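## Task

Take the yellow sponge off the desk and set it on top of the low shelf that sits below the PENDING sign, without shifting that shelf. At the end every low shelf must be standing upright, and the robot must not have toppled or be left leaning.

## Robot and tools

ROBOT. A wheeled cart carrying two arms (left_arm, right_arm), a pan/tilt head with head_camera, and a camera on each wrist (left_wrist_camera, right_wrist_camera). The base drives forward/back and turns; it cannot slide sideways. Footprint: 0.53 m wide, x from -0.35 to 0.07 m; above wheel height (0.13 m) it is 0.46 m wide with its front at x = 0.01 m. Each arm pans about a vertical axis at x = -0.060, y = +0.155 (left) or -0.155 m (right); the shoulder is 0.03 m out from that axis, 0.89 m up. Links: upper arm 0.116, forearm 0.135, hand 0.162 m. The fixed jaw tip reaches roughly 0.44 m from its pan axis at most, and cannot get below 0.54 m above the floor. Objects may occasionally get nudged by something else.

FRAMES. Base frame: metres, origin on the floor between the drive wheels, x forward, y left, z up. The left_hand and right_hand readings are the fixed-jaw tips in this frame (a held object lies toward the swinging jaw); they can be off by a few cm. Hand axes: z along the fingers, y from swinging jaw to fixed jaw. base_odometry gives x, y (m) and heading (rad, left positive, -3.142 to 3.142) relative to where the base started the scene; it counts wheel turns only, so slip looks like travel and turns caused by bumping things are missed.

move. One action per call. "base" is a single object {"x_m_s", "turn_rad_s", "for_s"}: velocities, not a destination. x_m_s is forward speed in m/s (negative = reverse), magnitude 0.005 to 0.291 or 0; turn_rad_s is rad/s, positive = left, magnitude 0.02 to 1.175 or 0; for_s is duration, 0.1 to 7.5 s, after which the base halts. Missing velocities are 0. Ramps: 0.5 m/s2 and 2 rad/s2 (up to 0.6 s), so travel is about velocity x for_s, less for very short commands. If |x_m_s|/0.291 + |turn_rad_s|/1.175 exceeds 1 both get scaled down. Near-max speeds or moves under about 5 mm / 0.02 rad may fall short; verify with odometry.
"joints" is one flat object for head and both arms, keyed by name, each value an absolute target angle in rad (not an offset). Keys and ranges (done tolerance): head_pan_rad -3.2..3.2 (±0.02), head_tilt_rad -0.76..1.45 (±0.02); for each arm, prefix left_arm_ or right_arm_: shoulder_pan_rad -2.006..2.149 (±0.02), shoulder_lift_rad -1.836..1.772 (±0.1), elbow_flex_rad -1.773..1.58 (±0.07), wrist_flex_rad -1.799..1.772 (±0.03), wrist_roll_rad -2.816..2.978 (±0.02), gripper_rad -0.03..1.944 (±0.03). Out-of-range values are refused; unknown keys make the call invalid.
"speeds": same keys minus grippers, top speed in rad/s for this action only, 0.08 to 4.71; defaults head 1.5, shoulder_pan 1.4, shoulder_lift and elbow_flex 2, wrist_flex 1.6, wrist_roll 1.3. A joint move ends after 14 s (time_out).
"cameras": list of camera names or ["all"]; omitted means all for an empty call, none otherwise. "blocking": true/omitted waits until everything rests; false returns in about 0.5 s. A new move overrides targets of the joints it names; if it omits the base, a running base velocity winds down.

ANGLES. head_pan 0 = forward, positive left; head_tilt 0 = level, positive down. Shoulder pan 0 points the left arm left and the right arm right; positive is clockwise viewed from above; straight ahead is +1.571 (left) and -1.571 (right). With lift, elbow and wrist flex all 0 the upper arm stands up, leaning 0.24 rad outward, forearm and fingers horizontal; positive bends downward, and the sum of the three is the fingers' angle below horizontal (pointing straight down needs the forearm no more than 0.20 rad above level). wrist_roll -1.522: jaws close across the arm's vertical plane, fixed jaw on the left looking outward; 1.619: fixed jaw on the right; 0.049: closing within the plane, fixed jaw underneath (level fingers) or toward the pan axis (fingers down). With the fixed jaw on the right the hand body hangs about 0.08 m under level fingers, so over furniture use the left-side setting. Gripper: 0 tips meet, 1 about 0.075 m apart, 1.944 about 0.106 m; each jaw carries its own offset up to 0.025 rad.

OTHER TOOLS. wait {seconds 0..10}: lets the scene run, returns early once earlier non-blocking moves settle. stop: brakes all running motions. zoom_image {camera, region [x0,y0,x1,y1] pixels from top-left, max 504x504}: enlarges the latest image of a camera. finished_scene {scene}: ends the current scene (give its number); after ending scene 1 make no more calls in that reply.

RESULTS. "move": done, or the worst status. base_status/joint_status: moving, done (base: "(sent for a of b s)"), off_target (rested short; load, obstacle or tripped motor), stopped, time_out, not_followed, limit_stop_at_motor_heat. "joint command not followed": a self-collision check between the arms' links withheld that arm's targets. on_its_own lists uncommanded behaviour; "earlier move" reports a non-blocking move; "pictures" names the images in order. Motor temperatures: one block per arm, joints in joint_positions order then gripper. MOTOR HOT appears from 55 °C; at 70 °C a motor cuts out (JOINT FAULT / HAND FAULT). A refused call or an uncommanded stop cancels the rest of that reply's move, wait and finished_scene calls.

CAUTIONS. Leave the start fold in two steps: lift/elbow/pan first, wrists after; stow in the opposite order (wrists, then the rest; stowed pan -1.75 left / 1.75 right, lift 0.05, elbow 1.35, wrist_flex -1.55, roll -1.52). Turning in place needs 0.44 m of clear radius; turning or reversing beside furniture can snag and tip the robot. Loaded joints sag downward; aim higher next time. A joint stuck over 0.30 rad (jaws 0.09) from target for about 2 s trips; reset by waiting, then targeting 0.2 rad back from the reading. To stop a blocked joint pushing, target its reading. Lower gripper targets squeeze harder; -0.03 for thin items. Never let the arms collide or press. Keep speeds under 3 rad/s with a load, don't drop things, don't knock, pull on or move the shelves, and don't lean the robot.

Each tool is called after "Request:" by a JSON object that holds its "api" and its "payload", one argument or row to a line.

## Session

Request:
{"api": "move", "payload": {
  "joints": {"head_tilt_rad": 0.3},
  "cameras": ["head_camera"]
}}

Request:
{"api": "move", "payload": {
  "joints": {"head_pan_rad": 1.0},
  "cameras": ["head_camera"]
}}

Request:
{"api": "move", "payload": {
  "joints": {"head_pan_rad": 2.0},
  "cameras": ["head_camera"]
}}

Request:
{"api": "move", "payload": {
  "joints": {"head_pan_rad": 3.0},
  "cameras": ["head_camera"]
}}

Request:
{"api": "move", "payload": {
  "joints": {"head_pan_rad": -2.3},
  "cameras": ["head_camera"]
}}

Request:
{"api": "move", "payload": {
  "joints": {"head_pan_rad": -1.3},
  "cameras": ["head_camera"]
}}

Scene clock: 1.00 s.
Motor temperatures (°C): left_arm=[30 31 30 31 31 32] | right_arm=[29 27 26 27 30 26]
move: done
base_odometry: x=+0.000 y=+0.000 heading=+0.000
base_status: not commanded
joint_positions: head_pan_rad=+0.000 head_tilt_rad=+0.292 left_arm_shoulder_pan_rad=+0.002 left_arm_shoulder_lift_rad=-1.688 left_arm_elbow_flex_rad=+1.459 left_arm_wrist_flex_rad=+0.984 left_arm_wrist_roll_rad=-0.001 left_arm_gripper_rad=+0.000 right_arm_shoulder_pan_rad=+0.004 right_arm_shoulder_lift_rad=-1.732 right_arm_elbow_flex_rad=+1.485 right_arm_wrist_flex_rad=+1.015 right_arm_wrist_roll_rad=+0.000 right_arm_gripper_rad=+0.000
joint_status: all done
left_hand: x=-0.0597 y=+0.3120 z=+0.8286 quat_wxyz=(+0.397, -0.918, +0.023, +0.009) (m; base frame)
right_hand: x=-0.0607 y=-0.3093 z=+0.8243 quat_wxyz=(+0.009, +0.024, +0.920, -0.391) (m; base frame)
pictures: head_camera
Images, in order (width x height): head_camera 644x476.

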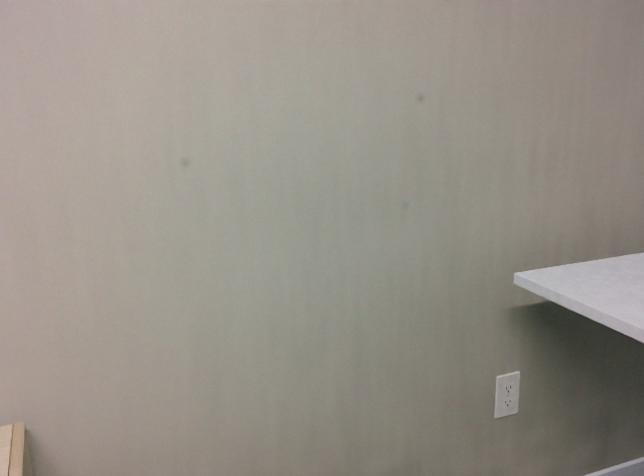

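Scene clock: 2.47 s.
move: done
base_odometry: x=+0.000 y=+0.000 heading=+0.000
base_status: not commanded
joint_positions: head_pan_rad=+0.989 head_tilt_rad=+0.292 left_arm_shoulder_pan_rad=+0.002 left_arm_shoulder_lift_rad=-1.688 left_arm_elbow_flex_rad=+1.459 left_arm_wrist_flex_rad=+0.984 left_arm_wrist_roll_rad=-0.001 left_arm_gripper_rad=+0.000 right_arm_shoulder_pan_rad=+0.004 right_arm_shoulder_lift_rad=-1.732 right_arm_elbow_flex_rad=+1.485 right_arm_wrist_flex_rad=+1.015 right_arm_wrist_roll_rad=+0.000 right_arm_gripper_rad=+0.000
joint_status: all done
left_hand: x=-0.0597 y=+0.3120 z=+0.8286 quat_wxyz=(+0.397, -0.918, +0.023, +0.009) (m; base frame)
right_hand: x=-0.0607 y=-0.3093 z=+0.8243 quat_wxyz=(+0.009, +0.024, +0.920, -0.391) (m; base frame)
pictures: head_camera
Images, in order (width x height): head_camera 644x476.

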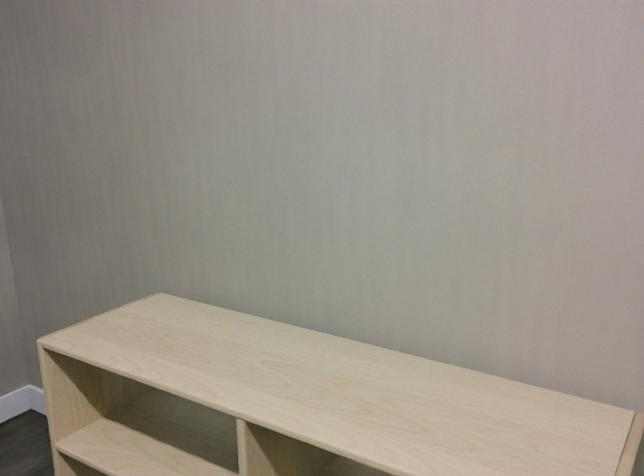

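Scene clock: 3.93 s.
move: done
base_odometry: x=+0.000 y=+0.000 heading=+0.000
base_status: not commanded
joint_positions: head_pan_rad=+1.989 head_tilt_rad=+0.292 left_arm_shoulder_pan_rad=+0.002 left_arm_shoulder_lift_rad=-1.688 left_arm_elbow_flex_rad=+1.459 left_arm_wrist_flex_rad=+0.984 left_arm_wrist_roll_rad=-0.001 left_arm_gripper_rad=+0.000 right_arm_shoulder_pan_rad=+0.004 right_arm_shoulder_lift_rad=-1.732 right_arm_elbow_flex_rad=+1.485 right_arm_wrist_flex_rad=+1.015 right_arm_wrist_roll_rad=+0.000 right_arm_gripper_rad=+0.000
joint_status: all done
left_hand: x=-0.0597 y=+0.3120 z=+0.8286 quat_wxyz=(+0.397, -0.918, +0.023, +0.009) (m; base frame)
right_hand: x=-0.0607 y=-0.3093 z=+0.8243 quat_wxyz=(+0.009, +0.024, +0.920, -0.391) (m; base frame)
pictures: head_camera
Images, in order (width x height): head_camera 644x476.

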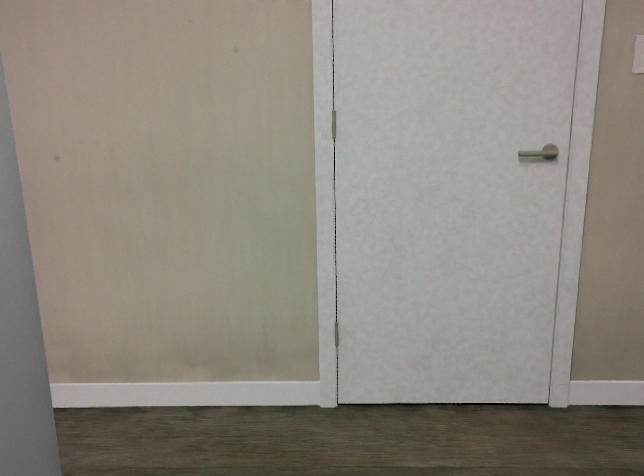

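Scene clock: 5.40 s.
move: done
base_odometry: x=+0.000 y=+0.000 heading=+0.000
base_status: not commanded
joint_positions: head_pan_rad=+2.990 head_tilt_rad=+0.292 left_arm_shoulder_pan_rad=+0.002 left_arm_shoulder_lift_rad=-1.688 left_arm_elbow_flex_rad=+1.459 left_arm_wrist_flex_rad=+0.984 left_arm_wrist_roll_rad=-0.001 left_arm_gripper_rad=+0.000 right_arm_shoulder_pan_rad=+0.004 right_arm_shoulder_lift_rad=-1.732 right_arm_elbow_flex_rad=+1.485 right_arm_wrist_flex_rad=+1.015 right_arm_wrist_roll_rad=+0.000 right_arm_gripper_rad=+0.000
joint_status: all done
left_hand: x=-0.0597 y=+0.3120 z=+0.8286 quat_wxyz=(+0.397, -0.918, +0.023, +0.009) (m; base frame)
right_hand: x=-0.0607 y=-0.3093 z=+0.8243 quat_wxyz=(+0.009, +0.024, +0.920, -0.391) (m; base frame)
pictures: head_camera
Images, in order (width x height): head_camera 644x476.

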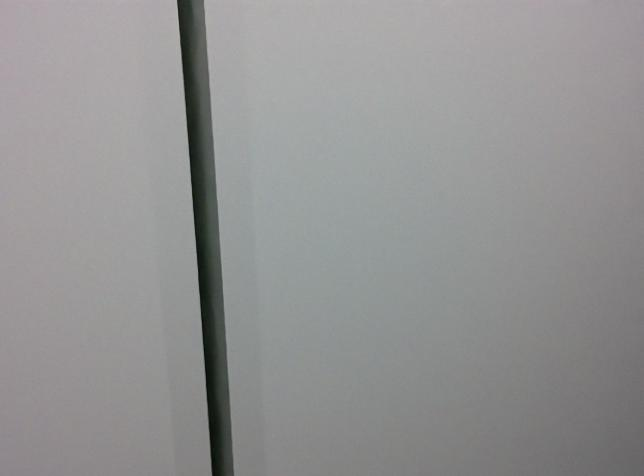

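Scene clock: 9.73 s.
move: done
base_odometry: x=+0.000 y=+0.000 heading=+0.000
base_status: not commanded
joint_positions: head_pan_rad=-2.290 head_tilt_rad=+0.292 left_arm_shoulder_pan_rad=+0.002 left_arm_shoulder_lift_rad=-1.688 left_arm_elbow_flex_rad=+1.459 left_arm_wrist_flex_rad=+0.984 left_arm_wrist_roll_rad=-0.001 left_arm_gripper_rad=+0.000 right_arm_shoulder_pan_rad=+0.004 right_arm_shoulder_lift_rad=-1.732 right_arm_elbow_flex_rad=+1.485 right_arm_wrist_flex_rad=+1.015 right_arm_wrist_roll_rad=+0.000 right_arm_gripper_rad=+0.000
joint_status: all done
left_hand: x=-0.0597 y=+0.3120 z=+0.8286 quat_wxyz=(+0.397, -0.918, +0.023, +0.009) (m; base frame)
right_hand: x=-0.0607 y=-0.3093 z=+0.8243 quat_wxyz=(+0.009, +0.024, +0.920, -0.391) (m; base frame)
pictures: head_camera
Images, in order (width x height): head_camera 644x476.

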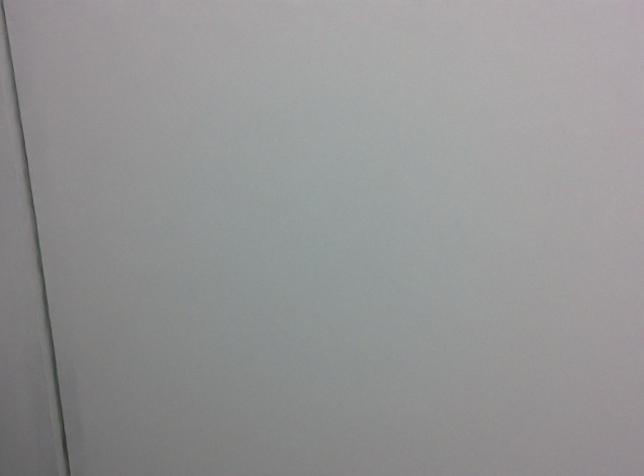

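Scene clock: 11.20 s.
move: done
base_odometry: x=+0.000 y=+0.000 heading=+0.000
base_status: not commanded
joint_positions: head_pan_rad=-1.310 head_tilt_rad=+0.292 left_arm_shoulder_pan_rad=+0.002 left_arm_shoulder_lift_rad=-1.688 left_arm_elbow_flex_rad=+1.459 left_arm_wrist_flex_rad=+0.984 left_arm_wrist_roll_rad=-0.001 left_arm_gripper_rad=+0.000 right_arm_shoulder_pan_rad=+0.004 right_arm_shoulder_lift_rad=-1.732 right_arm_elbow_flex_rad=+1.485 right_arm_wrist_flex_rad=+1.015 right_arm_wrist_roll_rad=+0.000 right_arm_gripper_rad=+0.000
joint_status: all done
left_hand: x=-0.0597 y=+0.3120 z=+0.8286 quat_wxyz=(+0.397, -0.918, +0.023, +0.009) (m; base frame)
right_hand: x=-0.0607 y=-0.3093 z=+0.8243 quat_wxyz=(+0.009, +0.024, +0.920, -0.391) (m; base frame)
pictures: head_camera
Images, in order (width x height): head_camera 644x476.

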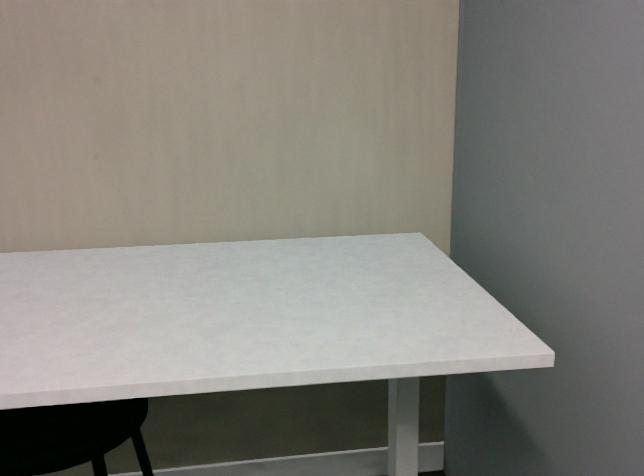

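Request:
{"api": "move", "payload": {
  "joints": {"head_pan_rad": -0.7, "head_tilt_rad": 0.5},
  "cameras": ["head_camera"]
}}

Request:
{"api": "move", "payload": {
  "joints": {"head_pan_rad": 0.85, "head_tilt_rad": -0.25},
  "cameras": ["head_camera"]
}}

Request:
{"api": "move", "payload": {
  "joints": {"head_pan_rad": 0.5, "head_tilt_rad": 0.8},
  "cameras": ["head_camera"]
}}

Scene clock: 17.90 s.
move: done
base_odometry: x=+0.000 y=+0.000 heading=+0.000
base_status: not commanded
joint_positions: head_pan_rad=-0.710 head_tilt_rad=+0.493 left_arm_shoulder_pan_rad=+0.002 left_arm_shoulder_lift_rad=-1.688 left_arm_elbow_flex_rad=+1.459 left_arm_wrist_flex_rad=+0.984 left_arm_wrist_roll_rad=-0.001 left_arm_gripper_rad=+0.000 right_arm_shoulder_pan_rad=+0.004 right_arm_shoulder_lift_rad=-1.732 right_arm_elbow_flex_rad=+1.485 right_arm_wrist_flex_rad=+1.015 right_arm_wrist_roll_rad=+0.000 right_arm_gripper_rad=+0.000
joint_status: all done
left_hand: x=-0.0597 y=+0.3120 z=+0.8286 quat_wxyz=(+0.397, -0.918, +0.023, +0.009) (m; base frame)
right_hand: x=-0.0607 y=-0.3093 z=+0.8243 quat_wxyz=(+0.009, +0.024, +0.920, -0.391) (m; base frame)
pictures: head_camera
Images, in order (width x height): head_camera 644x476.

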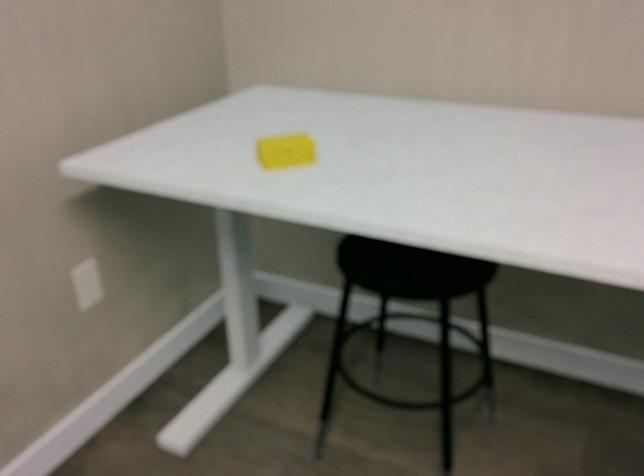

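Scene clock: 19.73 s.
move: done
base_odometry: x=+0.000 y=+0.000 heading=+0.000
base_status: not commanded
joint_positions: head_pan_rad=+0.839 head_tilt_rad=-0.241 left_arm_shoulder_pan_rad=+0.002 left_arm_shoulder_lift_rad=-1.688 left_arm_elbow_flex_rad=+1.459 left_arm_wrist_flex_rad=+0.984 left_arm_wrist_roll_rad=-0.001 left_arm_gripper_rad=+0.000 right_arm_shoulder_pan_rad=+0.004 right_arm_shoulder_lift_rad=-1.732 right_arm_elbow_flex_rad=+1.485 right_arm_wrist_flex_rad=+1.015 right_arm_wrist_roll_rad=+0.000 right_arm_gripper_rad=+0.000
joint_status: all done
left_hand: x=-0.0597 y=+0.3120 z=+0.8286 quat_wxyz=(+0.397, -0.918, +0.023, +0.009) (m; base frame)
right_hand: x=-0.0607 y=-0.3093 z=+0.8243 quat_wxyz=(+0.009, +0.024, +0.920, -0.391) (m; base frame)
pictures: head_camera
Images, in order (width x height): head_camera 644x476.

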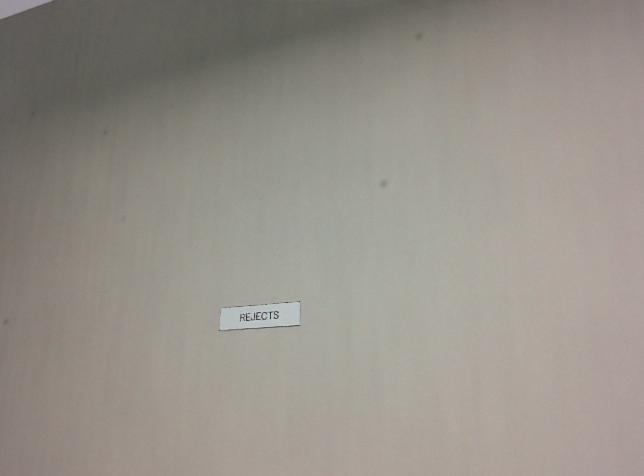

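Scene clock: 21.23 s.
move: done
base_odometry: x=+0.000 y=+0.000 heading=+0.000
base_status: not commanded
joint_positions: head_pan_rad=+0.509 head_tilt_rad=+0.794 left_arm_shoulder_pan_rad=+0.002 left_arm_shoulder_lift_rad=-1.688 left_arm_elbow_flex_rad=+1.459 left_arm_wrist_flex_rad=+0.984 left_arm_wrist_roll_rad=-0.001 left_arm_gripper_rad=+0.000 right_arm_shoulder_pan_rad=+0.004 right_arm_shoulder_lift_rad=-1.732 right_arm_elbow_flex_rad=+1.485 right_arm_wrist_flex_rad=+1.015 right_arm_wrist_roll_rad=+0.000 right_arm_gripper_rad=+0.000
joint_status: all done
left_hand: x=-0.0597 y=+0.3120 z=+0.8286 quat_wxyz=(+0.397, -0.918, +0.023, +0.009) (m; base frame)
right_hand: x=-0.0607 y=-0.3093 z=+0.8243 quat_wxyz=(+0.009, +0.024, +0.920, -0.391) (m; base frame)
pictures: head_camera
Images, in order (width x height): head_camera 644x476.

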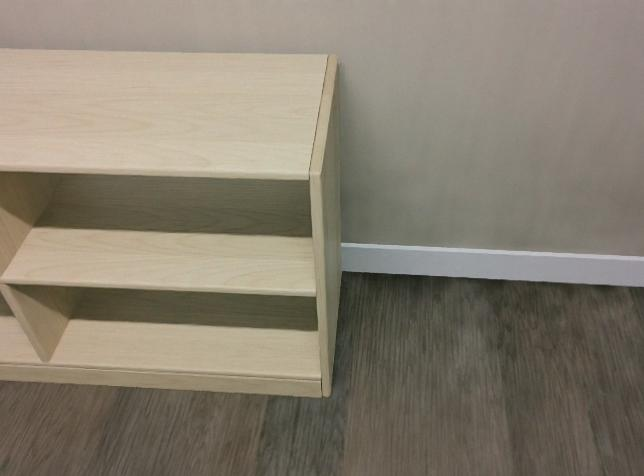

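Request:
{"api": "move", "payload": {
  "base": {"turn_rad_s": -0.4, "for_s": 1.05}
}}

Request:
{"api": "move", "payload": {
  "base": {"x_m_s": 0.2, "for_s": 2.8}
}}

Request:
{"api": "move", "payload": {
  "base": {"turn_rad_s": -0.4, "for_s": 1.65},
  "joints": {"head_pan_rad": 0, "head_tilt_rad": 0.8},
  "cameras": ["head_camera"]
}}

Scene clock: 44.93 s.
move: done
base_odometry: x=+0.000 y=+0.000 heading=-0.428
base_status: done (sent for 1.07 of 1.07 s)
joint_positions: head_pan_rad=+0.509 head_tilt_rad=+0.794 left_arm_shoulder_pan_rad=-0.004 left_arm_shoulder_lift_rad=-1.688 left_arm_elbow_flex_rad=+1.459 left_arm_wrist_flex_rad=+0.984 left_arm_wrist_roll_rad=-0.001 left_arm_gripper_rad=+0.000 right_arm_shoulder_pan_rad=+0.003 right_arm_shoulder_lift_rad=-1.732 right_arm_elbow_flex_rad=+1.485 right_arm_wrist_flex_rad=+1.015 right_arm_wrist_roll_rad=+0.000 right_arm_gripper_rad=+0.000
joint_status: not commanded
left_hand: x=-0.0607 y=+0.3120 z=+0.8286 quat_wxyz=(+0.397, -0.918, +0.021, +0.011) (m; base frame)
right_hand: x=-0.0604 y=-0.3093 z=+0.8243 quat_wxyz=(+0.009, +0.024, +0.920, -0.391) (m; base frame)
pictures: none

Scene clock: 48.80 s.
move: done
base_odometry: x=+0.509 y=-0.233 heading=-0.428
base_status: done (sent for 2.8 of 2.8 s)
joint_positions: head_pan_rad=+0.509 head_tilt_rad=+0.794 left_arm_shoulder_pan_rad=-0.001 left_arm_shoulder_lift_rad=-1.688 left_arm_elbow_flex_rad=+1.459 left_arm_wrist_flex_rad=+0.984 left_arm_wrist_roll_rad=-0.001 left_arm_gripper_rad=+0.000 right_arm_shoulder_pan_rad=+0.001 right_arm_shoulder_lift_rad=-1.732 right_arm_elbow_flex_rad=+1.485 right_arm_wrist_flex_rad=+1.015 right_arm_wrist_roll_rad=+0.000 right_arm_gripper_rad=+0.000
joint_status: not commanded
left_hand: x=-0.0602 y=+0.3120 z=+0.8286 quat_wxyz=(+0.397, -0.918, +0.022, +0.010) (m; base frame)
right_hand: x=-0.0602 y=-0.3093 z=+0.8243 quat_wxyz=(+0.009, +0.023, +0.920, -0.391) (m; base frame)
pictures: none

Scene clock: 51.13 s.
move: done
base_odometry: x=+0.509 y=-0.232 heading=-1.094
base_status: done (sent for 1.67 of 1.67 s)
joint_positions: head_pan_rad=+0.009 head_tilt_rad=+0.794 left_arm_shoulder_pan_rad=-0.004 left_arm_shoulder_lift_rad=-1.688 left_arm_elbow_flex_rad=+1.459 left_arm_wrist_flex_rad=+0.984 left_arm_wrist_roll_rad=-0.001 left_arm_gripper_rad=+0.000 right_arm_shoulder_pan_rad=+0.003 right_arm_shoulder_lift_rad=-1.732 right_arm_elbow_flex_rad=+1.485 right_arm_wrist_flex_rad=+1.015 right_arm_wrist_roll_rad=+0.000 right_arm_gripper_rad=+0.000
joint_status: all done
left_hand: x=-0.0607 y=+0.3120 z=+0.8286 quat_wxyz=(+0.397, -0.918, +0.021, +0.011) (m; base frame)
right_hand: x=-0.0604 y=-0.3093 z=+0.8243 quat_wxyz=(+0.009, +0.024, +0.920, -0.391) (m; base frame)
pictures: head_camera
Images, in order (width x height): head_camera 644x476.

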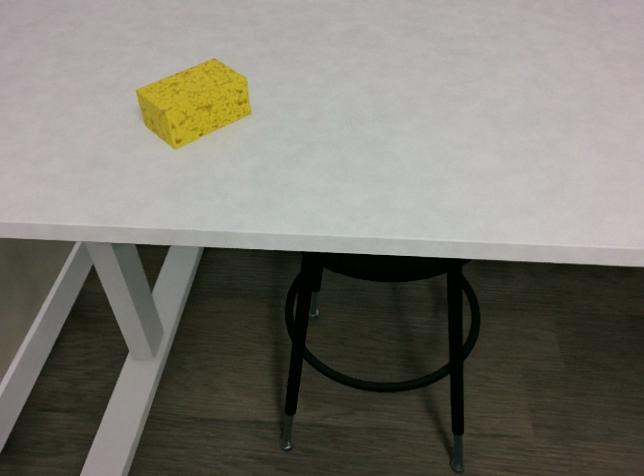

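Request:
{"api": "move", "payload": {
  "base": {"turn_rad_s": 0.1, "for_s": 0.75}
}}

Request:
{"api": "move", "payload": {
  "base": {"x_m_s": 0.2, "for_s": 1.95}
}}

Request:
{"api": "move", "payload": {
  "base": {"turn_rad_s": -0.15, "for_s": 0.85},
  "joints": {"head_pan_rad": 0.4, "head_tilt_rad": 1.06},
  "cameras": ["head_camera"]
}}

Scene clock: 69.37 s.
move: done
base_odometry: x=+0.509 y=-0.233 heading=-1.019
base_status: done (sent for 0.77 of 0.77 s)
joint_positions: head_pan_rad=+0.009 head_tilt_rad=+0.794 left_arm_shoulder_pan_rad=-0.006 left_arm_shoulder_lift_rad=-1.688 left_arm_elbow_flex_rad=+1.459 left_arm_wrist_flex_rad=+0.984 left_arm_wrist_roll_rad=-0.001 left_arm_gripper_rad=+0.000 right_arm_shoulder_pan_rad=-0.004 right_arm_shoulder_lift_rad=-1.732 right_arm_elbow_flex_rad=+1.485 right_arm_wrist_flex_rad=+1.015 right_arm_wrist_roll_rad=+0.000 right_arm_gripper_rad=+0.000
joint_status: not commanded
left_hand: x=-0.0609 y=+0.3120 z=+0.8286 quat_wxyz=(+0.397, -0.918, +0.020, +0.011) (m; base frame)
right_hand: x=-0.0595 y=-0.3093 z=+0.8243 quat_wxyz=(+0.010, +0.021, +0.920, -0.390) (m; base frame)
pictures: none

Scene clock: 72.33 s.
move: done
base_odometry: x=+0.715 y=-0.568 heading=-1.019
base_status: done (sent for 1.97 of 1.97 s)
joint_positions: head_pan_rad=+0.009 head_tilt_rad=+0.794 left_arm_shoulder_pan_rad=-0.004 left_arm_shoulder_lift_rad=-1.688 left_arm_elbow_flex_rad=+1.459 left_arm_wrist_flex_rad=+0.984 left_arm_wrist_roll_rad=-0.001 left_arm_gripper_rad=+0.000 right_arm_shoulder_pan_rad=+0.000 right_arm_shoulder_lift_rad=-1.732 right_arm_elbow_flex_rad=+1.485 right_arm_wrist_flex_rad=+1.015 right_arm_wrist_roll_rad=+0.000 right_arm_gripper_rad=+0.000
joint_status: not commanded
left_hand: x=-0.0607 y=+0.3120 z=+0.8286 quat_wxyz=(+0.397, -0.918, +0.021, +0.011) (m; base frame)
right_hand: x=-0.0599 y=-0.3093 z=+0.8243 quat_wxyz=(+0.010, +0.022, +0.920, -0.391) (m; base frame)
pictures: none

Scene clock: 73.80 s.
move: done
base_odometry: x=+0.716 y=-0.568 heading=-1.145
base_status: done (sent for 0.87 of 0.87 s)
joint_positions: head_pan_rad=+0.390 head_tilt_rad=+1.054 left_arm_shoulder_pan_rad=-0.004 left_arm_shoulder_lift_rad=-1.688 left_arm_elbow_flex_rad=+1.459 left_arm_wrist_flex_rad=+0.984 left_arm_wrist_roll_rad=-0.001 left_arm_gripper_rad=+0.000 right_arm_shoulder_pan_rad=-0.002 right_arm_shoulder_lift_rad=-1.732 right_arm_elbow_flex_rad=+1.485 right_arm_wrist_flex_rad=+1.015 right_arm_wrist_roll_rad=+0.000 right_arm_gripper_rad=+0.000
joint_status: all done
left_hand: x=-0.0607 y=+0.3120 z=+0.8286 quat_wxyz=(+0.397, -0.918, +0.021, +0.011) (m; base frame)
right_hand: x=-0.0597 y=-0.3093 z=+0.8243 quat_wxyz=(+0.010, +0.021, +0.920, -0.390) (m; base frame)
pictures: head_camera
Images, in order (width x height): head_camera 644x476.

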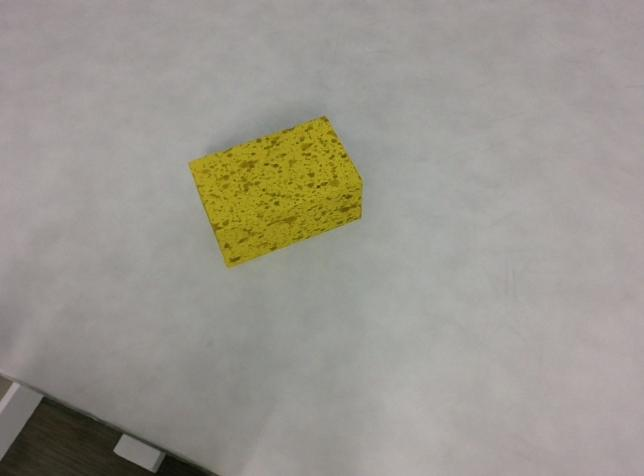

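Request:
{"api": "move", "payload": {
  "joints": {"left_arm_shoulder_lift_rad": 0.1, "left_arm_elbow_flex_rad": -0.1, "left_arm_wrist_flex_rad": 0.2, "left_arm_wrist_roll_rad": 0.92}
}}

Request:
{"api": "move", "payload": {
  "joints": {"left_arm_shoulder_pan_rad": 1.631, "left_arm_gripper_rad": 1.9}
}}

Request:
{"api": "move", "payload": {
  "joints": {"left_arm_shoulder_lift_rad": 0.357, "left_arm_elbow_flex_rad": -0.56, "left_arm_wrist_flex_rad": 1.636},
  "cameras": ["head_camera", "left_wrist_camera"]
}}

Scene clock: 90.47 s.
move: done
base_odometry: x=+0.716 y=-0.568 heading=-1.145
base_status: not commanded
joint_positions: head_pan_rad=+0.390 head_tilt_rad=+1.054 left_arm_shoulder_pan_rad=-0.004 left_arm_shoulder_lift_rad=+0.109 left_arm_elbow_flex_rad=-0.061 left_arm_wrist_flex_rad=+0.214 left_arm_wrist_roll_rad=+0.915 left_arm_gripper_rad=+0.000 right_arm_shoulder_pan_rad=-0.002 right_arm_shoulder_lift_rad=-1.732 right_arm_elbow_flex_rad=+1.485 right_arm_wrist_flex_rad=+1.015 right_arm_wrist_roll_rad=+0.000 right_arm_gripper_rad=+0.000
joint_status: all done
left_hand: x=-0.0553 y=+0.5143 z=+0.9551 quat_wxyz=(+0.553, -0.719, -0.335, -0.254) (m; base frame)
right_hand: x=-0.0597 y=-0.3093 z=+0.8243 quat_wxyz=(+0.010, +0.021, +0.920, -0.390) (m; base frame)
pictures: none

Scene clock: 92.40 s.
move: done
base_odometry: x=+0.716 y=-0.568 heading=-1.145
base_status: not commanded
joint_positions: head_pan_rad=+0.390 head_tilt_rad=+1.054 left_arm_shoulder_pan_rad=+1.625 left_arm_shoulder_lift_rad=+0.109 left_arm_elbow_flex_rad=-0.061 left_arm_wrist_flex_rad=+0.214 left_arm_wrist_roll_rad=+0.924 left_arm_gripper_rad=+1.891 right_arm_shoulder_pan_rad=-0.002 right_arm_shoulder_lift_rad=-1.732 right_arm_elbow_flex_rad=+1.485 right_arm_wrist_flex_rad=+1.015 right_arm_wrist_roll_rad=+0.000 right_arm_gripper_rad=+0.000
joint_status: all done
left_hand: x=+0.2984 y=+0.1293 z=+0.9551 quat_wxyz=(+0.192, -0.738, +0.290, -0.578) (m; base frame)
right_hand: x=-0.0597 y=-0.3093 z=+0.8243 quat_wxyz=(+0.010, +0.021, +0.920, -0.390) (m; base frame)
pictures: none

Scene clock: 94.13 s.
move: done
base_odometry: x=+0.716 y=-0.568 heading=-1.145
base_status: not commanded
joint_positions: head_pan_rad=+0.390 head_tilt_rad=+1.054 left_arm_shoulder_pan_rad=+1.625 left_arm_shoulder_lift_rad=+0.367 left_arm_elbow_flex_rad=-0.529 left_arm_wrist_flex_rad=+1.630 left_arm_wrist_roll_rad=+0.924 left_arm_gripper_rad=+1.891 right_arm_shoulder_pan_rad=-0.002 right_arm_shoulder_lift_rad=-1.732 right_arm_elbow_flex_rad=+1.485 right_arm_wrist_flex_rad=+1.015 right_arm_wrist_roll_rad=+0.000 right_arm_gripper_rad=+0.000
joint_status: all done
left_hand: x=+0.1802 y=+0.1357 z=+0.8557 quat_wxyz=(+0.016, -0.929, +0.365, -0.049) (m; base frame)
right_hand: x=-0.0597 y=-0.3093 z=+0.8243 quat_wxyz=(+0.010, +0.021, +0.920, -0.390) (m; base frame)
pictures: head_camera, left_wrist_camera
Images, in order (width x height): head_camera 644x476, left_wrist_camera 644x476.

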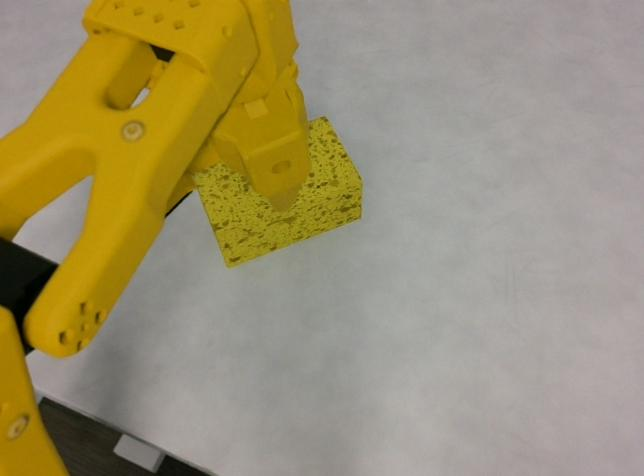

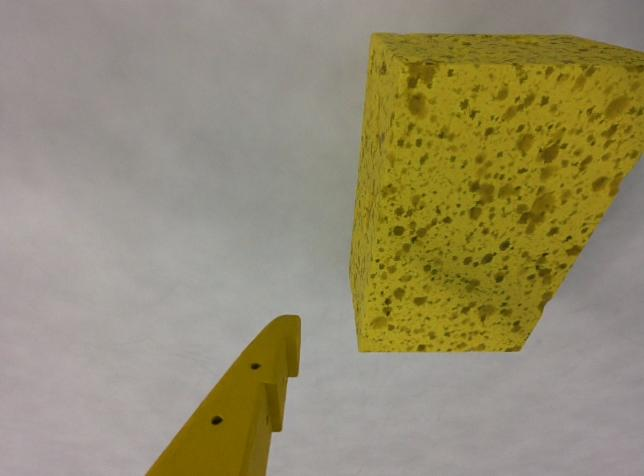

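Request:
{"api": "move", "payload": {
  "joints": {"left_arm_shoulder_pan_rad": 1.616, "left_arm_shoulder_lift_rad": 0.427, "left_arm_elbow_flex_rad": -0.38, "left_arm_wrist_flex_rad": 1.375},
  "cameras": ["left_wrist_camera"]
}}

Scene clock: 108.83 s.
move: done
base_odometry: x=+0.716 y=-0.568 heading=-1.145
base_status: not commanded
joint_positions: head_pan_rad=+0.390 head_tilt_rad=+1.054 left_arm_shoulder_pan_rad=+1.622 left_arm_shoulder_lift_rad=+0.435 left_arm_elbow_flex_rad=-0.380 left_arm_wrist_flex_rad=+1.383 left_arm_wrist_roll_rad=+0.924 left_arm_gripper_rad=+1.891 right_arm_shoulder_pan_rad=-0.002 right_arm_shoulder_lift_rad=-1.732 right_arm_elbow_flex_rad=+1.485 right_arm_wrist_flex_rad=+1.015 right_arm_wrist_roll_rad=+0.000 right_arm_gripper_rad=+0.000
joint_status: all done
left_hand: x=+0.1941 y=+0.1357 z=+0.8224 quat_wxyz=(+0.021, -0.929, +0.364, -0.063) (m; base frame)
right_hand: x=-0.0597 y=-0.3093 z=+0.8243 quat_wxyz=(+0.010, +0.021, +0.920, -0.390) (m; base frame)
pictures: left_wrist_camera
Images, in order (width x height): left_wrist_camera 644x476.

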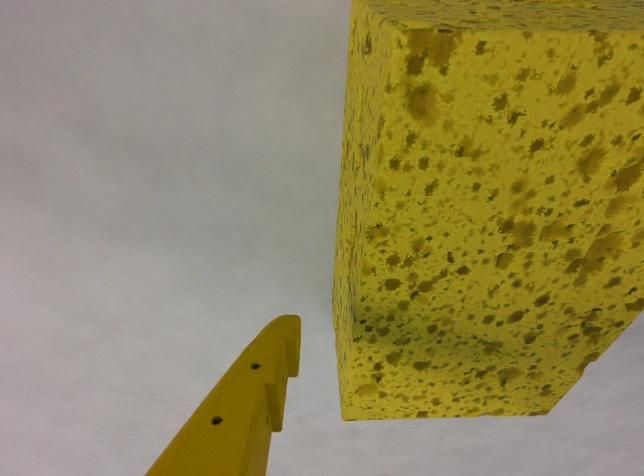

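Request:
{"api": "move", "payload": {
  "joints": {"left_arm_shoulder_pan_rad": 1.608, "left_arm_shoulder_lift_rad": 0.415, "left_arm_elbow_flex_rad": 0.05, "left_arm_wrist_flex_rad": 0.97},
  "speeds": {"left_arm_shoulder_lift_rad": 0.5, "left_arm_elbow_flex_rad": 0.5, "left_arm_wrist_flex_rad": 0.5},
  "cameras": ["left_wrist_camera"]
}}

Scene clock: 120.90 s.
move: done
base_odometry: x=+0.716 y=-0.568 heading=-1.145
base_status: not commanded
joint_positions: head_pan_rad=+0.390 head_tilt_rad=+1.054 left_arm_shoulder_pan_rad=+1.614 left_arm_shoulder_lift_rad=+0.421 left_arm_elbow_flex_rad=+0.040 left_arm_wrist_flex_rad=+0.973 left_arm_wrist_roll_rad=+0.924 left_arm_gripper_rad=+1.891 right_arm_shoulder_pan_rad=-0.004 right_arm_shoulder_lift_rad=-1.732 right_arm_elbow_flex_rad=+1.485 right_arm_wrist_flex_rad=+1.015 right_arm_wrist_roll_rad=+0.000 right_arm_gripper_rad=+0.000
joint_status: all done
left_hand: x=+0.1816 y=+0.1382 z=+0.7702 quat_wxyz=(+0.022, -0.930, +0.360, -0.065) (m; base frame)
right_hand: x=-0.0595 y=-0.3093 z=+0.8243 quat_wxyz=(+0.010, +0.021, +0.920, -0.390) (m; base frame)
pictures: left_wrist_camera
Images, in order (width x height): left_wrist_camera 644x476.

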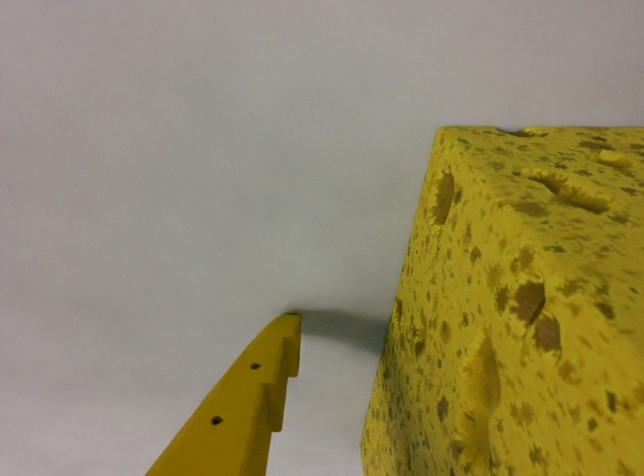

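Request:
{"api": "move", "payload": {
  "joints": {"left_arm_shoulder_lift_rad": 0.538, "left_arm_elbow_flex_rad": -0.14, "left_arm_wrist_flex_rad": 1.01, "left_arm_wrist_roll_rad": 0.8},
  "speeds": {"left_arm_shoulder_lift_rad": 0.3, "left_arm_elbow_flex_rad": 0.45, "left_arm_wrist_flex_rad": 0.3},
  "cameras": ["left_wrist_camera"]
}}

Scene clock: 135.13 s.
move: done
base_odometry: x=+0.716 y=-0.568 heading=-1.145
base_status: not commanded
joint_positions: head_pan_rad=+0.390 head_tilt_rad=+1.054 left_arm_shoulder_pan_rad=+1.614 left_arm_shoulder_lift_rad=+0.528 left_arm_elbow_flex_rad=-0.128 left_arm_wrist_flex_rad=+1.007 left_arm_wrist_roll_rad=+0.803 left_arm_gripper_rad=+1.891 right_arm_shoulder_pan_rad=-0.004 right_arm_shoulder_lift_rad=-1.732 right_arm_elbow_flex_rad=+1.485 right_arm_wrist_flex_rad=+1.015 right_arm_wrist_roll_rad=+0.000 right_arm_gripper_rad=+0.000
joint_status: all done
left_hand: x=+0.1978 y=+0.1381 z=+0.7701 quat_wxyz=(+0.031, -0.906, +0.415, -0.076) (m; base frame)
right_hand: x=-0.0595 y=-0.3093 z=+0.8243 quat_wxyz=(+0.010, +0.021, +0.920, -0.390) (m; base frame)
pictures: left_wrist_camera
Images, in order (width x height): left_wrist_camera 644x476.

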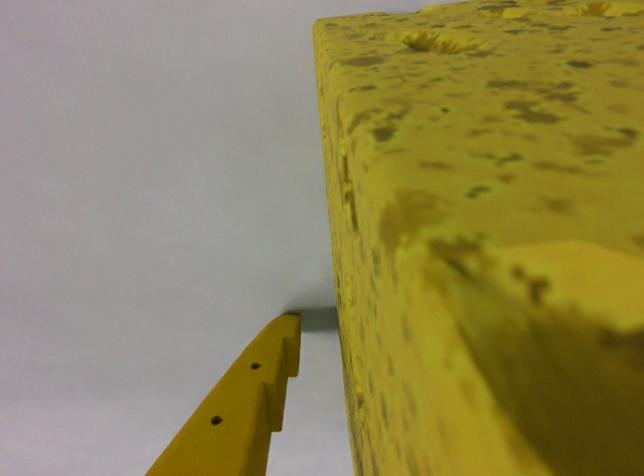

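Good. Close.

Request:
{"api": "move", "payload": {
  "joints": {"left_arm_gripper_rad": 0.72}
}}

Request:
{"api": "move", "payload": {
  "joints": {"left_arm_gripper_rad": 0.84, "left_arm_shoulder_lift_rad": 0.1, "left_arm_elbow_flex_rad": 0.0},
  "speeds": {"left_arm_shoulder_lift_rad": 0.5, "left_arm_elbow_flex_rad": 0.5},
  "cameras": ["head_camera", "left_wrist_camera"]
}}

Scene clock: 140.83 s.
move: off_target
base_odometry: x=+0.716 y=-0.568 heading=-1.145
base_status: not commanded
joint_positions: head_pan_rad=+0.390 head_tilt_rad=+1.054 left_arm_shoulder_pan_rad=+1.603 left_arm_shoulder_lift_rad=+0.522 left_arm_elbow_flex_rad=-0.153 left_arm_wrist_flex_rad=+0.996 left_arm_wrist_roll_rad=+0.794 left_arm_gripper_rad=+0.950 right_arm_shoulder_pan_rad=-0.002 right_arm_shoulder_lift_rad=-1.732 right_arm_elbow_flex_rad=+1.485 right_arm_wrist_flex_rad=+1.015 right_arm_wrist_roll_rad=+0.000 right_arm_gripper_rad=+0.000
joint_status: left_arm_gripper_rad off_target (ended at +0.949, target +0.720)
left_hand: x=+0.2054 y=+0.1407 z=+0.7755 quat_wxyz=(+0.040, -0.905, +0.414, -0.095) (m; base frame)
right_hand: x=-0.0597 y=-0.3093 z=+0.8243 quat_wxyz=(+0.010, +0.021, +0.920, -0.390) (m; base frame)
pictures: none

Scene clock: 142.23 s.
move: off_target
base_odometry: x=+0.716 y=-0.568 heading=-1.145
base_status: not commanded
joint_positions: head_pan_rad=+0.390 head_tilt_rad=+1.054 left_arm_shoulder_pan_rad=+1.605 left_arm_shoulder_lift_rad=+0.155 left_arm_elbow_flex_rad=+0.002 left_arm_wrist_flex_rad=+1.010 left_arm_wrist_roll_rad=+0.800 left_arm_gripper_rad=+0.950 right_arm_shoulder_pan_rad=-0.004 right_arm_shoulder_lift_rad=-1.732 right_arm_elbow_flex_rad=+1.485 right_arm_wrist_flex_rad=+1.015 right_arm_wrist_roll_rad=+0.000 right_arm_gripper_rad=+0.000
joint_status: left_arm_gripper_rad off_target (ended at +0.949, target +0.840); the others done
left_hand: x=+0.2071 y=+0.1402 z=+0.8350 quat_wxyz=(+0.077, -0.892, +0.405, -0.185) (m; base frame)
right_hand: x=-0.0595 y=-0.3093 z=+0.8243 quat_wxyz=(+0.010, +0.021, +0.920, -0.390) (m; base frame)
pictures: head_camera, left_wrist_camera
Images, in order (width x height): head_camera 644x476, left_wrist_camera 644x476.

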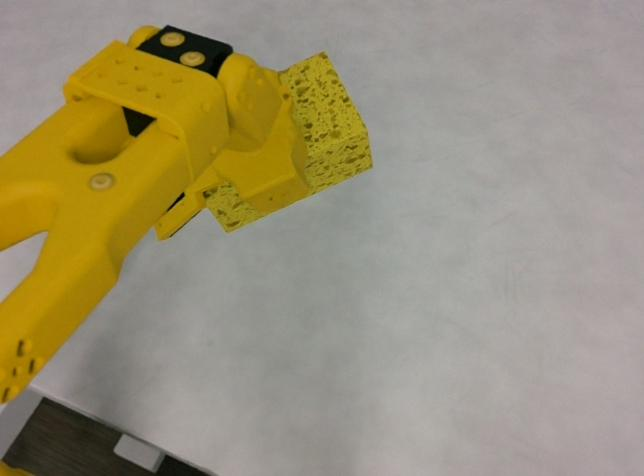

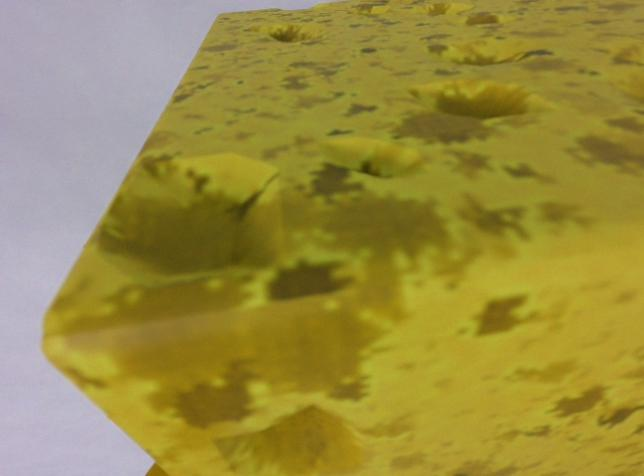

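Request:
{"api": "move", "payload": {
  "base": {"x_m_s": -0.15, "for_s": 1.5},
  "joints": {"left_arm_shoulder_lift_rad": 0.0},
  "speeds": {"left_arm_shoulder_lift_rad": 0.4}
}}

Request:
{"api": "move", "payload": {
  "base": {"turn_rad_s": 0.4, "for_s": 1.25},
  "joints": {"right_arm_wrist_flex_rad": -1.55, "right_arm_wrist_roll_rad": -1.52},
  "cameras": ["left_wrist_camera"]
}}

Request:
{"api": "move", "payload": {
  "base": {"x_m_s": -0.2, "for_s": 3.2},
  "joints": {"right_arm_shoulder_pan_rad": 1.75, "right_arm_shoulder_lift_rad": 0.05, "right_arm_elbow_flex_rad": 1.35, "head_pan_rad": 2.6, "head_tilt_rad": 0.5},
  "cameras": ["head_camera"]
}}

Scene clock: 178.67 s.
move: done
base_odometry: x=+0.623 y=-0.362 heading=-1.150
base_status: done (sent for 1.5 of 1.5 s)
joint_positions: head_pan_rad=+0.390 head_tilt_rad=+1.054 left_arm_shoulder_pan_rad=+1.605 left_arm_shoulder_lift_rad=+0.051 left_arm_elbow_flex_rad=+0.004 left_arm_wrist_flex_rad=+1.010 left_arm_wrist_roll_rad=+0.800 left_arm_gripper_rad=+0.950 right_arm_shoulder_pan_rad=-0.002 right_arm_shoulder_lift_rad=-1.732 right_arm_elbow_flex_rad=+1.485 right_arm_wrist_flex_rad=+1.015 right_arm_wrist_roll_rad=+0.000 right_arm_gripper_rad=+0.000
joint_status: all done
left_hand: x=+0.2117 y=+0.1400 z=+0.8597 quat_wxyz=(+0.096, -0.881, +0.401, -0.231) (m; base frame)
right_hand: x=-0.0597 y=-0.3093 z=+0.8243 quat_wxyz=(+0.010, +0.021, +0.920, -0.390) (m; base frame)
pictures: none

Scene clock: 181.13 s.
move: done
base_odometry: x=+0.623 y=-0.362 heading=-0.639
base_status: done (sent for 1.27 of 1.27 s)
joint_positions: head_pan_rad=+0.390 head_tilt_rad=+1.054 left_arm_shoulder_pan_rad=+1.614 left_arm_shoulder_lift_rad=+0.051 left_arm_elbow_flex_rad=+0.004 left_arm_wrist_flex_rad=+1.010 left_arm_wrist_roll_rad=+0.803 left_arm_gripper_rad=+0.950 right_arm_shoulder_pan_rad=+0.000 right_arm_shoulder_lift_rad=-1.742 right_arm_elbow_flex_rad=+1.485 right_arm_wrist_flex_rad=-1.546 right_arm_wrist_roll_rad=-1.511 right_arm_gripper_rad=+0.000
joint_status: all done
left_hand: x=+0.2115 y=+0.1375 z=+0.8597 quat_wxyz=(+0.094, -0.880, +0.403, -0.232) (m; base frame)
right_hand: x=-0.0523 y=-0.1623 z=+1.0980 quat_wxyz=(+0.699, -0.081, -0.082, -0.706) (m; base frame)
pictures: left_wrist_camera
Images, in order (width x height): left_wrist_camera 644x476.

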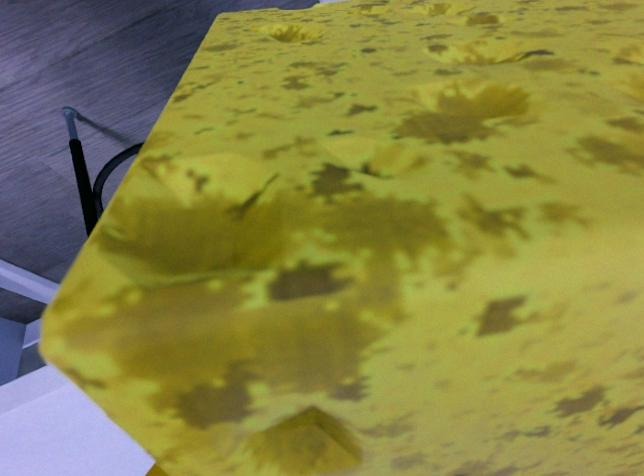

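Scene clock: 185.20 s.
move: done
base_odometry: x=+0.109 y=+0.019 heading=-0.638
base_status: done (sent for 3.2 of 3.2 s)
joint_positions: head_pan_rad=+2.589 head_tilt_rad=+0.513 left_arm_shoulder_pan_rad=+1.614 left_arm_shoulder_lift_rad=+0.051 left_arm_elbow_flex_rad=+0.004 left_arm_wrist_flex_rad=+1.010 left_arm_wrist_roll_rad=+0.803 left_arm_gripper_rad=+0.950 right_arm_shoulder_pan_rad=+1.741 right_arm_shoulder_lift_rad=+0.050 right_arm_elbow_flex_rad=+1.373 right_arm_wrist_flex_rad=-1.542 right_arm_wrist_roll_rad=-1.511 right_arm_gripper_rad=+0.000
joint_status: all done
left_hand: x=+0.2115 y=+0.1375 z=+0.8597 quat_wxyz=(+0.094, -0.880, +0.403, -0.232) (m; base frame)
right_hand: x=-0.3061 y=-0.1206 z=+0.8910 quat_wxyz=(-0.068, +0.662, -0.053, -0.745) (m; base frame)
pictures: head_camera
Images, in order (width x height): head_camera 644x476.

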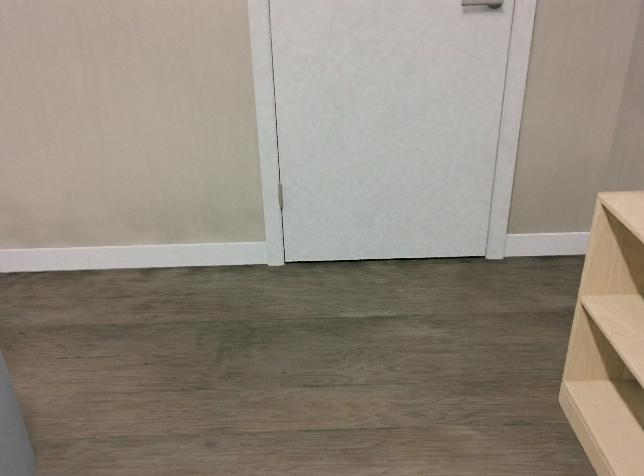

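Request:
{"api": "move", "payload": {
  "base": {"turn_rad_s": 0.6, "for_s": 4.38}
}}

Request:
{"api": "move", "payload": {
  "base": {"x_m_s": 0.25, "for_s": 3.8},
  "joints": {"head_pan_rad": 1.0, "head_tilt_rad": 0.4},
  "cameras": ["head_camera"]
}}

Scene clock: 208.33 s.
move: done
base_odometry: x=+0.109 y=+0.019 heading=+1.980
base_status: done (sent for 4.37 of 4.37 s)
joint_positions: head_pan_rad=+2.589 head_tilt_rad=+0.513 left_arm_shoulder_pan_rad=+1.605 left_arm_shoulder_lift_rad=+0.051 left_arm_elbow_flex_rad=+0.004 left_arm_wrist_flex_rad=+1.010 left_arm_wrist_roll_rad=+0.803 left_arm_gripper_rad=+0.950 right_arm_shoulder_pan_rad=+1.741 right_arm_shoulder_lift_rad=+0.050 right_arm_elbow_flex_rad=+1.373 right_arm_wrist_flex_rad=-1.542 right_arm_wrist_roll_rad=-1.511 right_arm_gripper_rad=+0.000
joint_status: not commanded
left_hand: x=+0.2117 y=+0.1400 z=+0.8597 quat_wxyz=(+0.096, -0.882, +0.399, -0.232) (m; base frame)
right_hand: x=-0.3061 y=-0.1206 z=+0.8910 quat_wxyz=(-0.068, +0.662, -0.053, -0.745) (m; base frame)
pictures: none

Scene clock: 213.17 s.
move: done
base_odometry: x=-0.269 y=+0.892 heading=+1.978
base_status: done (sent for 3.8 of 3.8 s)
joint_positions: head_pan_rad=+1.009 head_tilt_rad=+0.413 left_arm_shoulder_pan_rad=+1.605 left_arm_shoulder_lift_rad=+0.051 left_arm_elbow_flex_rad=+0.004 left_arm_wrist_flex_rad=+1.010 left_arm_wrist_roll_rad=+0.803 left_arm_gripper_rad=+0.950 right_arm_shoulder_pan_rad=+1.741 right_arm_shoulder_lift_rad=+0.050 right_arm_elbow_flex_rad=+1.373 right_arm_wrist_flex_rad=-1.542 right_arm_wrist_roll_rad=-1.511 right_arm_gripper_rad=+0.000
joint_status: all done
left_hand: x=+0.2117 y=+0.1400 z=+0.8597 quat_wxyz=(+0.096, -0.882, +0.399, -0.232) (m; base frame)
right_hand: x=-0.3061 y=-0.1206 z=+0.8910 quat_wxyz=(-0.068, +0.662, -0.053, -0.745) (m; base frame)
pictures: head_camera
Images, in order (width x height): head_camera 644x476.

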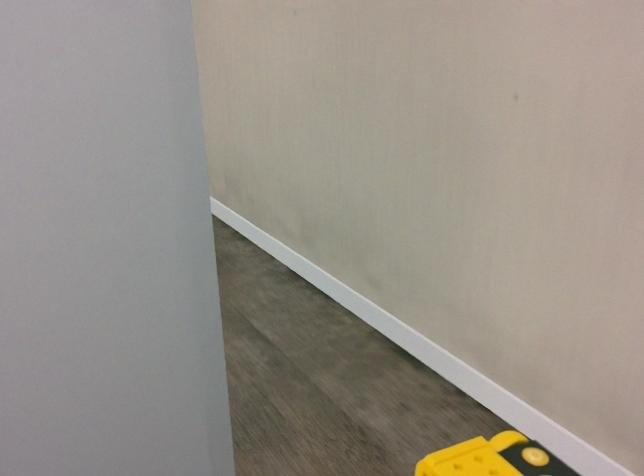

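Request:
{"api": "move", "payload": {
  "base": {"x_m_s": 0.2, "for_s": 3.1},
  "joints": {"head_pan_rad": 1.57, "head_tilt_rad": 0.7},
  "cameras": ["head_camera"]
}}

Request:
{"api": "move", "payload": {
  "joints": {"head_pan_rad": 0, "head_tilt_rad": 0.9},
  "cameras": ["head_camera"]
}}

Scene clock: 226.53 s.
move: done
base_odometry: x=-0.514 y=+1.461 heading=+1.979
base_status: done (sent for 3.1 of 3.1 s)
joint_positions: head_pan_rad=+1.560 head_tilt_rad=+0.693 left_arm_shoulder_pan_rad=+1.605 left_arm_shoulder_lift_rad=+0.050 left_arm_elbow_flex_rad=+0.004 left_arm_wrist_flex_rad=+1.010 left_arm_wrist_roll_rad=+0.803 left_arm_gripper_rad=+0.950 right_arm_shoulder_pan_rad=+1.741 right_arm_shoulder_lift_rad=+0.050 right_arm_elbow_flex_rad=+1.372 right_arm_wrist_flex_rad=-1.542 right_arm_wrist_roll_rad=-1.511 right_arm_gripper_rad=+0.000
joint_status: all done
left_hand: x=+0.2117 y=+0.1400 z=+0.8601 quat_wxyz=(+0.096, -0.882, +0.399, -0.232) (m; base frame)
right_hand: x=-0.3063 y=-0.1206 z=+0.8913 quat_wxyz=(-0.068, +0.661, -0.053, -0.745) (m; base frame)
pictures: head_camera
Images, in order (width x height): head_camera 644x476.

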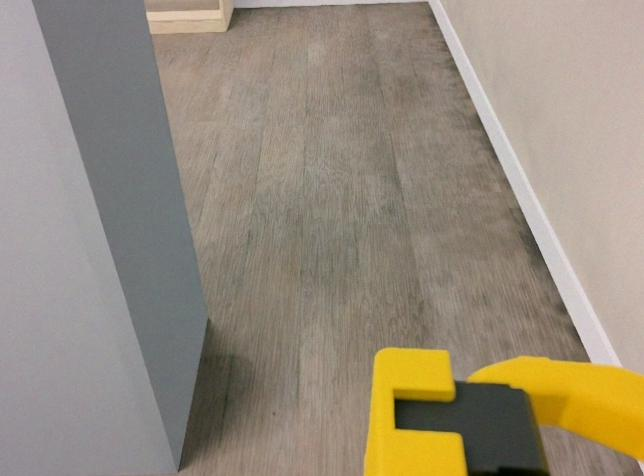

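Scene clock: 228.40 s.
move: done
base_odometry: x=-0.514 y=+1.461 heading=+1.979
base_status: not commanded
joint_positions: head_pan_rad=+0.009 head_tilt_rad=+0.894 left_arm_shoulder_pan_rad=+1.605 left_arm_shoulder_lift_rad=+0.050 left_arm_elbow_flex_rad=+0.004 left_arm_wrist_flex_rad=+1.010 left_arm_wrist_roll_rad=+0.803 left_arm_gripper_rad=+0.950 right_arm_shoulder_pan_rad=+1.741 right_arm_shoulder_lift_rad=+0.050 right_arm_elbow_flex_rad=+1.372 right_arm_wrist_flex_rad=-1.542 right_arm_wrist_roll_rad=-1.511 right_arm_gripper_rad=+0.000
joint_status: all done
left_hand: x=+0.2117 y=+0.1400 z=+0.8601 quat_wxyz=(+0.096, -0.882, +0.399, -0.232) (m; base frame)
right_hand: x=-0.3063 y=-0.1206 z=+0.8913 quat_wxyz=(-0.068, +0.661, -0.053, -0.745) (m; base frame)
pictures: head_camera
Images, in order (width x height): head_camera 644x476.

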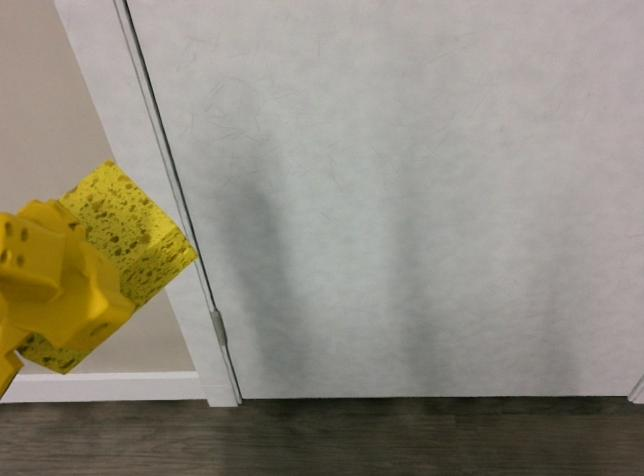

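Request:
{"api": "move", "payload": {
  "base": {"x_m_s": 0.15, "for_s": 0.95}
}}

Request:
{"api": "move", "payload": {
  "base": {"turn_rad_s": 0.5, "for_s": 3.18},
  "joints": {"head_pan_rad": 0, "head_tilt_rad": 0.5},
  "cameras": ["head_camera"]
}}

Scene clock: 251.90 s.
move: done
base_odometry: x=-0.572 y=+1.594 heading=+1.980
base_status: done (sent for 0.97 of 0.97 s)
joint_positions: head_pan_rad=+0.009 head_tilt_rad=+0.894 left_arm_shoulder_pan_rad=+1.605 left_arm_shoulder_lift_rad=+0.050 left_arm_elbow_flex_rad=+0.004 left_arm_wrist_flex_rad=+1.010 left_arm_wrist_roll_rad=+0.803 left_arm_gripper_rad=+0.950 right_arm_shoulder_pan_rad=+1.741 right_arm_shoulder_lift_rad=+0.050 right_arm_elbow_flex_rad=+1.372 right_arm_wrist_flex_rad=-1.542 right_arm_wrist_roll_rad=-1.511 right_arm_gripper_rad=+0.000
joint_status: not commanded
left_hand: x=+0.2117 y=+0.1400 z=+0.8601 quat_wxyz=(+0.096, -0.882, +0.399, -0.232) (m; base frame)
right_hand: x=-0.3063 y=-0.1206 z=+0.8913 quat_wxyz=(-0.068, +0.661, -0.053, -0.745) (m; base frame)
pictures: none

Scene clock: 255.73 s.
move: done
base_odometry: x=-0.571 y=+1.593 heading=-2.720
base_status: done (sent for 3.17 of 3.17 s)
joint_positions: head_pan_rad=+0.009 head_tilt_rad=+0.513 left_arm_shoulder_pan_rad=+1.605 left_arm_shoulder_lift_rad=+0.050 left_arm_elbow_flex_rad=+0.004 left_arm_wrist_flex_rad=+1.010 left_arm_wrist_roll_rad=+0.803 left_arm_gripper_rad=+0.950 right_arm_shoulder_pan_rad=+1.742 right_arm_shoulder_lift_rad=+0.050 right_arm_elbow_flex_rad=+1.372 right_arm_wrist_flex_rad=-1.542 right_arm_wrist_roll_rad=-1.511 right_arm_gripper_rad=+0.000
joint_status: all done
left_hand: x=+0.2117 y=+0.1400 z=+0.8601 quat_wxyz=(+0.096, -0.882, +0.399, -0.232) (m; base frame)
right_hand: x=-0.3063 y=-0.1202 z=+0.8913 quat_wxyz=(-0.068, +0.661, -0.053, -0.745) (m; base frame)
pictures: head_camera
Images, in order (width x height): head_camera 644x476.

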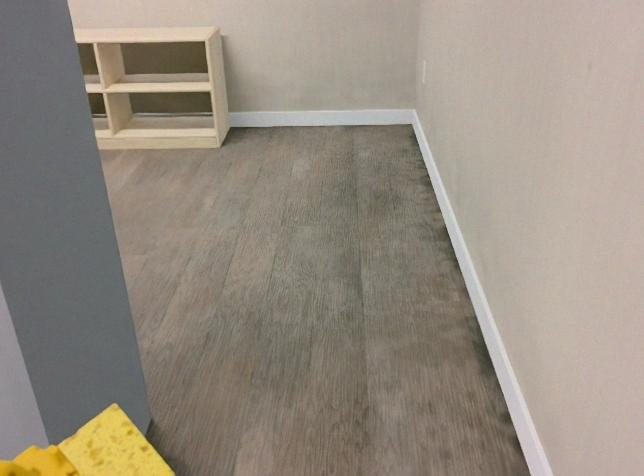

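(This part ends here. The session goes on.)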